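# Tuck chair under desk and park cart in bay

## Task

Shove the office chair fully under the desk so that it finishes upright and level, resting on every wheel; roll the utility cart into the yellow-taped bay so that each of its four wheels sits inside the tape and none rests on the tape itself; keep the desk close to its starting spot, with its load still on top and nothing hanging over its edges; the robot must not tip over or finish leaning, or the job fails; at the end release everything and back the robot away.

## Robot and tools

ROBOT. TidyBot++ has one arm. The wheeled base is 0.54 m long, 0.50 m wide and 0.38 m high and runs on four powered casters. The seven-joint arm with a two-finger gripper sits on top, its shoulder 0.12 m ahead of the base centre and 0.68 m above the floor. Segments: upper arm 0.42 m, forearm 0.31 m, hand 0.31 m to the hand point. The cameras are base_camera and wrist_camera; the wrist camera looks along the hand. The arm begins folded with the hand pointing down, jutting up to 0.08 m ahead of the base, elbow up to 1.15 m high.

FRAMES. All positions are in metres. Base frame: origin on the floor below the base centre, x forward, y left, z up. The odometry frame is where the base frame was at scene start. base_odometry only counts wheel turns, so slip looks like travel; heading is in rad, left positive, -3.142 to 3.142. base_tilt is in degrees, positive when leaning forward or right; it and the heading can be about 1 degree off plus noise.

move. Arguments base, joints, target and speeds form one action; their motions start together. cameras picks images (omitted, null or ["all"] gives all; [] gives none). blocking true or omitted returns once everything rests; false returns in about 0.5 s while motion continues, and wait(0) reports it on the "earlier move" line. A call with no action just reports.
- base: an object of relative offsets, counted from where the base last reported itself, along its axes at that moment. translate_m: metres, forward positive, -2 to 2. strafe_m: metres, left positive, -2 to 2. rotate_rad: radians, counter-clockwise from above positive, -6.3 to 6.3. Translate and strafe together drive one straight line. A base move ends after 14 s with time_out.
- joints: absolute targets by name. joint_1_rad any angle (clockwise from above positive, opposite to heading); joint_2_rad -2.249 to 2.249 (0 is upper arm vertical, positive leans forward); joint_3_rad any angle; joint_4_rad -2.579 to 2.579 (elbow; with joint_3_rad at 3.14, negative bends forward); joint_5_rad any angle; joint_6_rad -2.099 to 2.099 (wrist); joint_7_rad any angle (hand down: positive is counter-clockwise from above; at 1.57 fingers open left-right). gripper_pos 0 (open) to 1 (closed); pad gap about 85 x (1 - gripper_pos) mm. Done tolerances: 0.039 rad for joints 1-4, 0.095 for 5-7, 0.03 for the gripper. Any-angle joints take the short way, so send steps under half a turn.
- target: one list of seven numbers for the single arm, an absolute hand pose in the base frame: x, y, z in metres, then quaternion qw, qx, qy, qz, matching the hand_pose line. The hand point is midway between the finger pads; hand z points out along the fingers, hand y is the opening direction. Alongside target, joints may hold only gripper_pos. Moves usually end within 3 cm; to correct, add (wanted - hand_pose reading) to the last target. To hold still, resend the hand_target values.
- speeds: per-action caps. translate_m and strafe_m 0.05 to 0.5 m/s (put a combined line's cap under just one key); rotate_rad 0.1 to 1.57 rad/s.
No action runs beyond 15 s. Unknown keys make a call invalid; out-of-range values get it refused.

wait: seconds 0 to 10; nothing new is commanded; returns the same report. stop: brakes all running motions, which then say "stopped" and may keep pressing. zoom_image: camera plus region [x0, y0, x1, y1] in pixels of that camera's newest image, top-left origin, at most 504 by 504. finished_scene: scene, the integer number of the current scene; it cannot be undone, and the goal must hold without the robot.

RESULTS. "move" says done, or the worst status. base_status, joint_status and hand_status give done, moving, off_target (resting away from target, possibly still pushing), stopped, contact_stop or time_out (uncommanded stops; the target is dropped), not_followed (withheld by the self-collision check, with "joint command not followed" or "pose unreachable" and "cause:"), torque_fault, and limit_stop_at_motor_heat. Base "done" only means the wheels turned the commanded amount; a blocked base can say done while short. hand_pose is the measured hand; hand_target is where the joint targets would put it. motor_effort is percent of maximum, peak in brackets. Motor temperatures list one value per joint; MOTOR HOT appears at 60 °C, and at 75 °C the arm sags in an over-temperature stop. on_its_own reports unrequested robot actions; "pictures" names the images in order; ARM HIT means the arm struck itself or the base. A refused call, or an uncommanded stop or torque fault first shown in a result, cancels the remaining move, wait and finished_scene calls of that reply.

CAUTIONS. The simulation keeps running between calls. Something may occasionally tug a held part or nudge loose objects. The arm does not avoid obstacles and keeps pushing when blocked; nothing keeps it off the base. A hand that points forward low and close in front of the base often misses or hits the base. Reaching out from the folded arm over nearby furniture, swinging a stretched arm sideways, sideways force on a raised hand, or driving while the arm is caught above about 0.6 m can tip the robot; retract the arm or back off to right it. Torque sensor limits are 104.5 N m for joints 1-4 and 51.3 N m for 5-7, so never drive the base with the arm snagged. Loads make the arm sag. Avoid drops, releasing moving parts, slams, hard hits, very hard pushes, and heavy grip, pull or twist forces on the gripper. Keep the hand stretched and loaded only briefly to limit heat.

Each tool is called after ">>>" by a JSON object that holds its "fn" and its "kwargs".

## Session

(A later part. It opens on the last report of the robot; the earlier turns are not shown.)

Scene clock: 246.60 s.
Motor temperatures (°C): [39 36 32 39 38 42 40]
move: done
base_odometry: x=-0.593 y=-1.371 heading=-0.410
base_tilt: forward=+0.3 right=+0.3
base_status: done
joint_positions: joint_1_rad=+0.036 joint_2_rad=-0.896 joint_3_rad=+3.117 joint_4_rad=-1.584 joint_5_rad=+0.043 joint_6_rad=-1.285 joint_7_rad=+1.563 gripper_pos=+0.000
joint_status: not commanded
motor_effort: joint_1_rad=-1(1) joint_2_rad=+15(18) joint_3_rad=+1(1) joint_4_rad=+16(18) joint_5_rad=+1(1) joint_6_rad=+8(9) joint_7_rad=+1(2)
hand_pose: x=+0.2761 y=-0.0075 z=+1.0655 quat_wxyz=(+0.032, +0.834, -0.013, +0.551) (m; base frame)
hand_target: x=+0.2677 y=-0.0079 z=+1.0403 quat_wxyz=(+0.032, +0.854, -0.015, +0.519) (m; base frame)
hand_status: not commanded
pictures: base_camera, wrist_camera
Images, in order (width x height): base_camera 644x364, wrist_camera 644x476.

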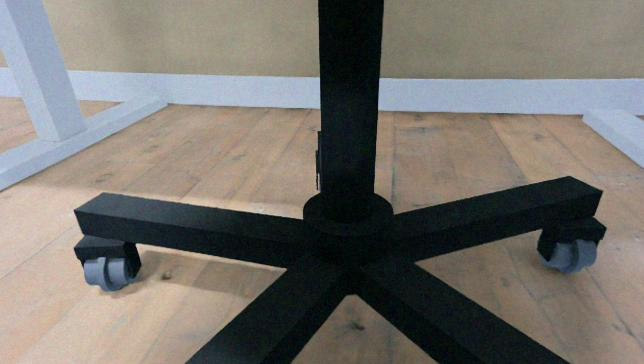

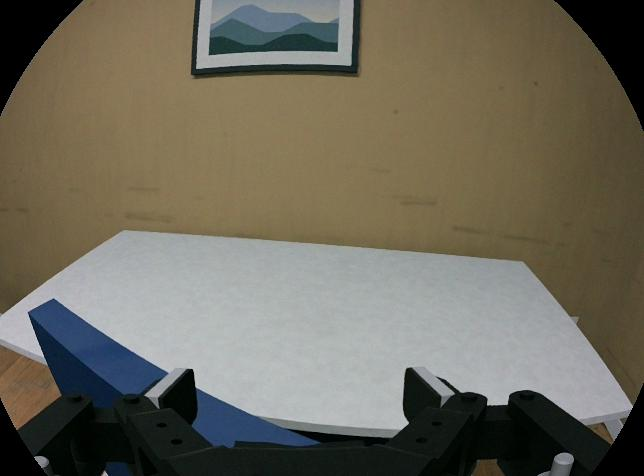

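>>> {"fn": "move", "kwargs": {"base": {"translate_m":-0.08,"strafe_m":0.03,"rotate_rad":-0.12}, "cameras": []}}

>>> {"fn": "move", "kwargs": {"base": {"translate_m":0.26}, "speeds": {"translate_m":0.1}}}

Scene clock: 253.63 s.
Motor temperatures (°C): [39 36 32 39 38 42 40]
move: done
base_odometry: x=-0.655 y=-1.312 heading=-0.531
base_tilt: forward=+0.2 right=+0.3
base_status: done
joint_positions: joint_1_rad=+0.036 joint_2_rad=-0.899 joint_3_rad=+3.117 joint_4_rad=-1.585 joint_5_rad=+0.043 joint_6_rad=-1.285 joint_7_rad=+1.563 gripper_pos=+0.000
joint_status: not commanded
motor_effort: joint_1_rad=-1(2) joint_2_rad=+15(20) joint_3_rad=+1(2) joint_4_rad=+16(19) joint_5_rad=+1(2) joint_6_rad=+8(9) joint_7_rad=+1(2)
hand_pose: x=+0.2748 y=-0.0074 z=+1.0658 quat_wxyz=(+0.032, +0.833, -0.013, +0.552) (m; base frame)
hand_target: x=+0.2677 y=-0.0079 z=+1.0403 quat_wxyz=(+0.032, +0.854, -0.015, +0.519) (m; base frame)
hand_status: not commanded
pictures: none
No camera images: "cameras" was empty.

Scene clock: 256.73 s.
Motor temperatures (°C): [39 36 32 39 38 42 40]
move: done
base_odometry: x=-0.430 y=-1.443 heading=-0.531
base_tilt: forward=+0.3 right=+0.3
base_status: done
joint_positions: joint_1_rad=+0.036 joint_2_rad=-0.896 joint_3_rad=+3.117 joint_4_rad=-1.585 joint_5_rad=+0.043 joint_6_rad=-1.286 joint_7_rad=+1.563 gripper_pos=+0.000
joint_status: not commanded
motor_effort: joint_1_rad=+0(2) joint_2_rad=+14(19) joint_3_rad=+1(2) joint_4_rad=+17(18) joint_5_rad=+1(2) joint_6_rad=+8(9) joint_7_rad=+0(2)
hand_pose: x=+0.2760 y=-0.0075 z=+1.0651 quat_wxyz=(+0.032, +0.834, -0.013, +0.551) (m; base frame)
hand_target: x=+0.2677 y=-0.0079 z=+1.0403 quat_wxyz=(+0.032, +0.854, -0.015, +0.519) (m; base frame)
hand_status: not commanded
pictures: base_camera, wrist_camera
Images, in order (width x height): base_camera 644x364, wrist_camera 644x476.

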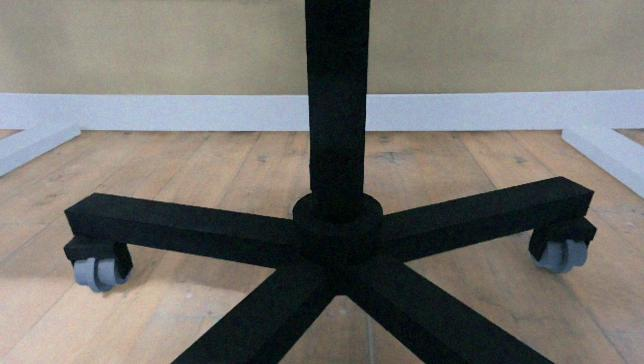

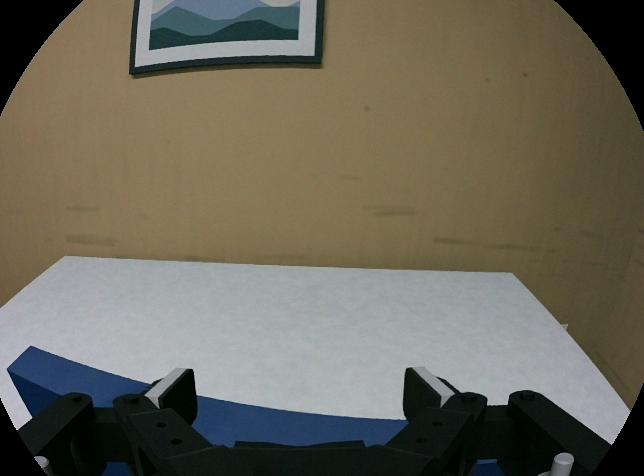

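>>> {"fn": "move", "kwargs": {"base": {"translate_m":0.06}, "speeds": {"translate_m":0.05}}}

Scene clock: 261.10 s.
Motor temperatures (°C): [39 36 32 39 38 42 40]
move: done
base_odometry: x=-0.379 y=-1.474 heading=-0.531
base_tilt: forward=+0.3 right=+0.3
base_status: done
joint_positions: joint_1_rad=+0.036 joint_2_rad=-0.896 joint_3_rad=+3.117 joint_4_rad=-1.585 joint_5_rad=+0.043 joint_6_rad=-1.286 joint_7_rad=+1.563 gripper_pos=+0.000
joint_status: not commanded
motor_effort: joint_1_rad=-1(2) joint_2_rad=+15(17) joint_3_rad=+1(2) joint_4_rad=+17(18) joint_5_rad=+1(2) joint_6_rad=+8(9) joint_7_rad=+1(2)
hand_pose: x=+0.2762 y=-0.0075 z=+1.0650 quat_wxyz=(+0.032, +0.834, -0.013, +0.551) (m; base frame)
hand_target: x=+0.2677 y=-0.0079 z=+1.0403 quat_wxyz=(+0.032, +0.854, -0.015, +0.519) (m; base frame)
hand_status: not commanded
pictures: base_camera, wrist_camera
Images, in order (width x height): base_camera 644x364, wrist_camera 644x476.

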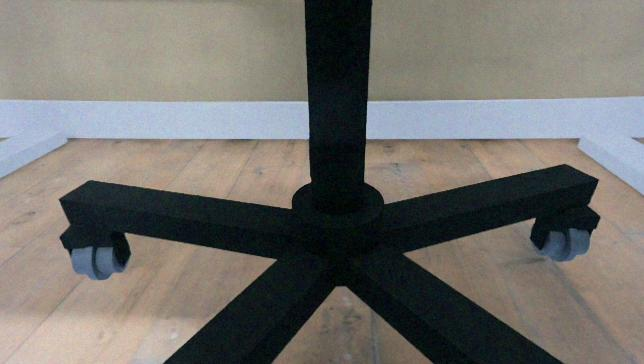

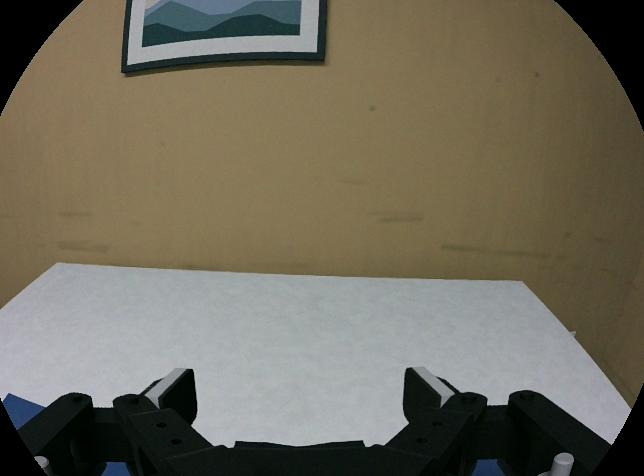

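>>> {"fn": "move", "kwargs": {"base": {"translate_m":0.04}, "speeds": {"translate_m":0.05}}}

>>> {"fn": "move", "kwargs": {"base": {"translate_m":-0.8}, "speeds": {"translate_m":0.3}}}

Scene clock: 266.30 s.
Motor temperatures (°C): [39 36 32 39 38 42 40]
move: done
base_odometry: x=-0.345 y=-1.493 heading=-0.531
base_tilt: forward=+0.3 right=+0.3
base_status: done
joint_positions: joint_1_rad=+0.036 joint_2_rad=-0.896 joint_3_rad=+3.117 joint_4_rad=-1.585 joint_5_rad=+0.043 joint_6_rad=-1.286 joint_7_rad=+1.563 gripper_pos=+0.000
joint_status: not commanded
motor_effort: joint_1_rad=+0(1) joint_2_rad=+15(19) joint_3_rad=+1(1) joint_4_rad=+17(18) joint_5_rad=+1(1) joint_6_rad=+8(9) joint_7_rad=+0(2)
hand_pose: x=+0.2761 y=-0.0075 z=+1.0650 quat_wxyz=(+0.032, +0.834, -0.013, +0.551) (m; base frame)
hand_target: x=+0.2677 y=-0.0079 z=+1.0403 quat_wxyz=(+0.032, +0.854, -0.015, +0.519) (m; base frame)
hand_status: not commanded
pictures: base_camera, wrist_camera
Images, in order (width x height): base_camera 644x364, wrist_camera 644x476.

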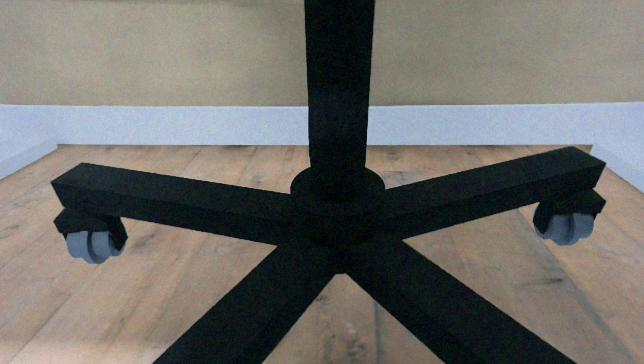

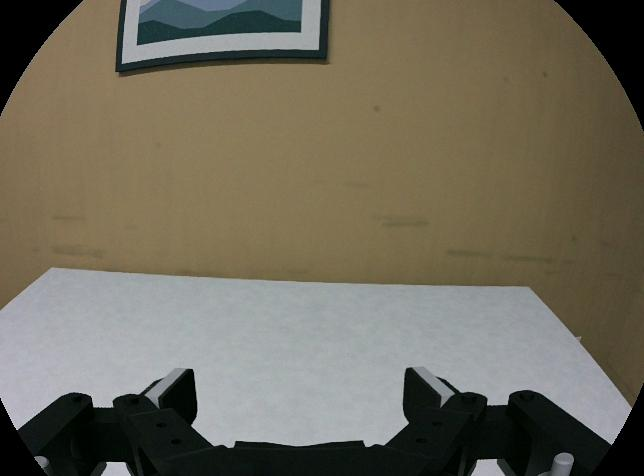

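Scene clock: 269.93 s.
Motor temperatures (°C): [39 36 32 39 38 42 40]
move: done
base_odometry: x=-1.035 y=-1.088 heading=-0.531
base_tilt: forward=+0.2 right=+0.3
base_status: done
joint_positions: joint_1_rad=+0.036 joint_2_rad=-0.898 joint_3_rad=+3.117 joint_4_rad=-1.586 joint_5_rad=+0.043 joint_6_rad=-1.286 joint_7_rad=+1.563 gripper_pos=+0.000
joint_status: not commanded
motor_effort: joint_1_rad=-1(2) joint_2_rad=+14(18) joint_3_rad=+1(2) joint_4_rad=+17(19) joint_5_rad=+1(2) joint_6_rad=+8(9) joint_7_rad=+0(2)
hand_pose: x=+0.2753 y=-0.0075 z=+1.0652 quat_wxyz=(+0.032, +0.834, -0.013, +0.551) (m; base frame)
hand_target: x=+0.2677 y=-0.0079 z=+1.0403 quat_wxyz=(+0.032, +0.854, -0.015, +0.519) (m; base frame)
hand_status: not commanded
pictures: base_camera, wrist_camera
Images, in order (width x height): base_camera 644x364, wrist_camera 644x476.

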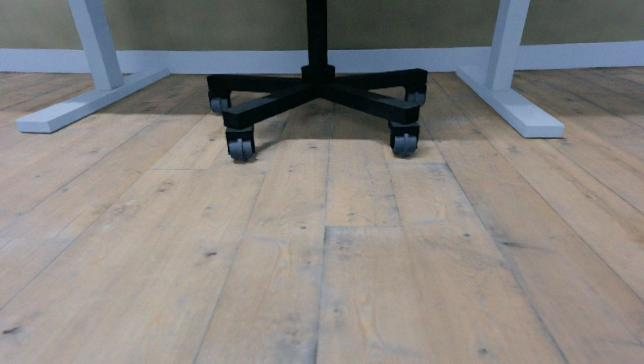

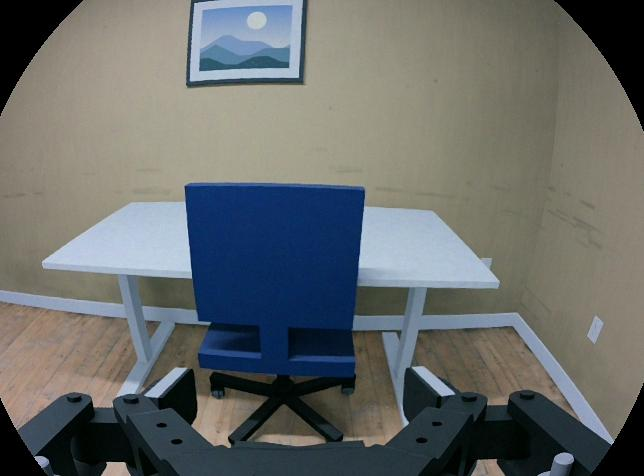

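>>> {"fn": "move", "kwargs": {"base": {"translate_m":0.83}, "speeds": {"translate_m":0.12}}}

>>> {"fn": "move", "kwargs": {"base": {"translate_m":0.07}, "speeds": {"translate_m":0.05}}}

Scene clock: 288.47 s.
Motor temperatures (°C): [39 36 32 39 38 42 40]
move: done
base_odometry: x=-0.320 y=-1.508 heading=-0.531
base_tilt: forward=+0.3 right=+0.3
base_status: done
joint_positions: joint_1_rad=+0.036 joint_2_rad=-0.896 joint_3_rad=+3.117 joint_4_rad=-1.586 joint_5_rad=+0.043 joint_6_rad=-1.286 joint_7_rad=+1.563 gripper_pos=+0.000
joint_status: not commanded
motor_effort: joint_1_rad=-1(1) joint_2_rad=+14(20) joint_3_rad=+1(3) joint_4_rad=+17(18) joint_5_rad=+1(2) joint_6_rad=+8(9) joint_7_rad=+1(2)
hand_pose: x=+0.2760 y=-0.0075 z=+1.0647 quat_wxyz=(+0.032, +0.834, -0.013, +0.550) (m; base frame)
hand_target: x=+0.2677 y=-0.0079 z=+1.0403 quat_wxyz=(+0.032, +0.854, -0.015, +0.519) (m; base frame)
hand_status: not commanded
pictures: base_camera, wrist_camera
Images, in order (width x height): base_camera 644x364, wrist_camera 644x476.

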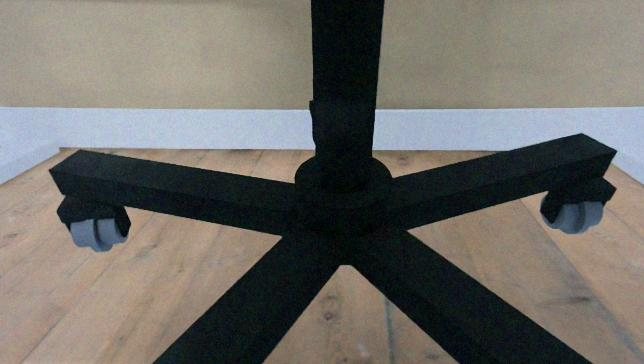

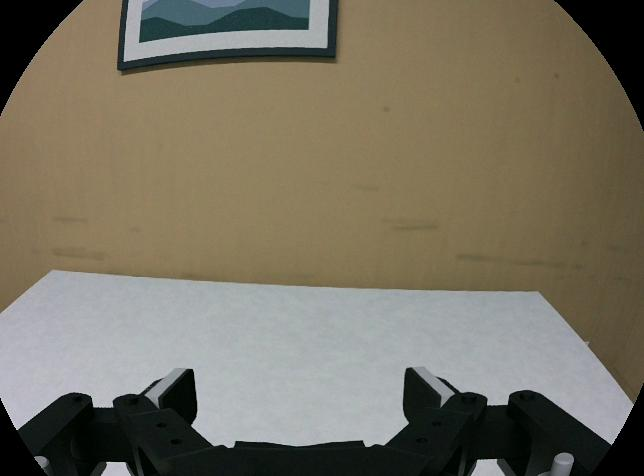

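Scene clock: 292.17 s.
Motor temperatures (°C): [39 36 32 39 38 42 40]
move: time_out
base_odometry: x=-0.261 y=-1.543 heading=-0.533
base_tilt: forward=+0.3 right=+0.3
base_status: translate_m time_out (by the wheels' count: +0.067 of +0.070)
joint_positions: joint_1_rad=+0.045 joint_2_rad=-0.895 joint_3_rad=+3.117 joint_4_rad=-1.586 joint_5_rad=+0.043 joint_6_rad=-1.286 joint_7_rad=+1.563 gripper_pos=+0.000
joint_status: not commanded
motor_effort: joint_1_rad=-1(5) joint_2_rad=+15(19) joint_3_rad=+1(1) joint_4_rad=+17(18) joint_5_rad=+1(1) joint_6_rad=+8(8) joint_7_rad=+1(2)
hand_pose: x=+0.2763 y=-0.0089 z=+1.0644 quat_wxyz=(+0.035, +0.835, -0.017, +0.550) (m; base frame)
hand_target: x=+0.2677 y=-0.0079 z=+1.0403 quat_wxyz=(+0.032, +0.854, -0.015, +0.519) (m; base frame)
hand_status: not commanded
pictures: base_camera, wrist_camera
Images, in order (width x height): base_camera 644x364, wrist_camera 644x476.

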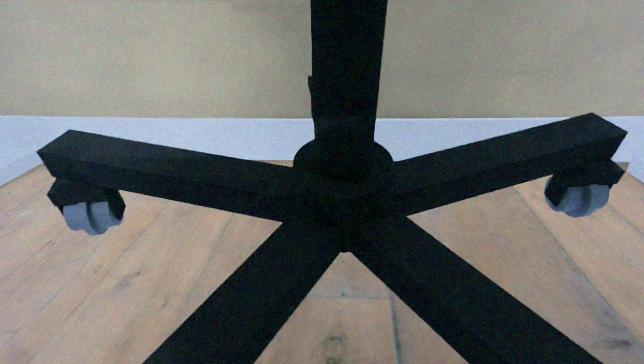

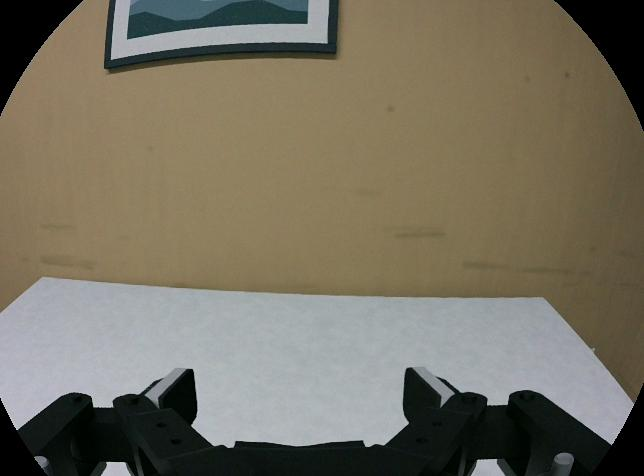

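>>> {"fn": "move", "kwargs": {"base": {"translate_m":-0.85}, "speeds": {"translate_m":0.2}}}

Scene clock: 301.23 s.
Motor temperatures (°C): [39 36 32 39 38 42 40]
move: done
base_odometry: x=-0.994 y=-1.111 heading=-0.532
base_tilt: forward=+0.2 right=+0.3
base_status: done
joint_positions: joint_1_rad=+0.045 joint_2_rad=-0.897 joint_3_rad=+3.117 joint_4_rad=-1.586 joint_5_rad=+0.043 joint_6_rad=-1.286 joint_7_rad=+1.563 gripper_pos=+0.000
joint_status: not commanded
motor_effort: joint_1_rad=-1(1) joint_2_rad=+14(18) joint_3_rad=+1(2) joint_4_rad=+17(18) joint_5_rad=+1(1) joint_6_rad=+8(9) joint_7_rad=+2(2)
hand_pose: x=+0.2756 y=-0.0089 z=+1.0646 quat_wxyz=(+0.035, +0.834, -0.017, +0.550) (m; base frame)
hand_target: x=+0.2677 y=-0.0079 z=+1.0403 quat_wxyz=(+0.032, +0.854, -0.015, +0.519) (m; base frame)
hand_status: not commanded
pictures: base_camera, wrist_camera
Images, in order (width x height): base_camera 644x364, wrist_camera 644x476.

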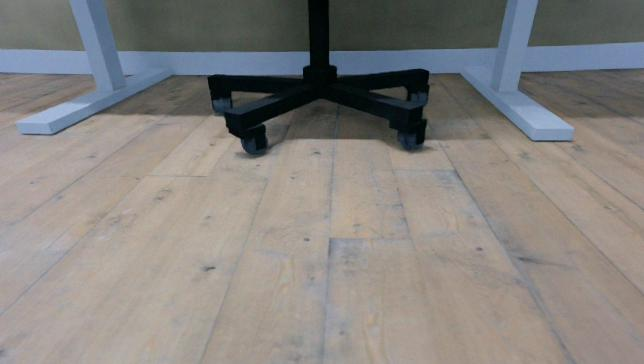

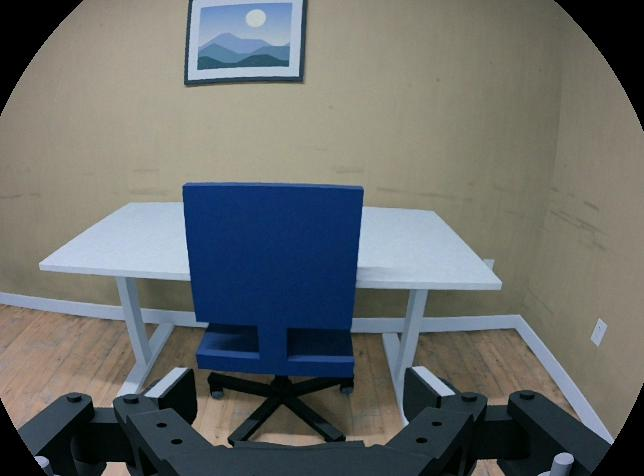

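>>> {"fn": "finished_scene", "kwargs": {"scene": 2}}

The scene is finished: the task was done.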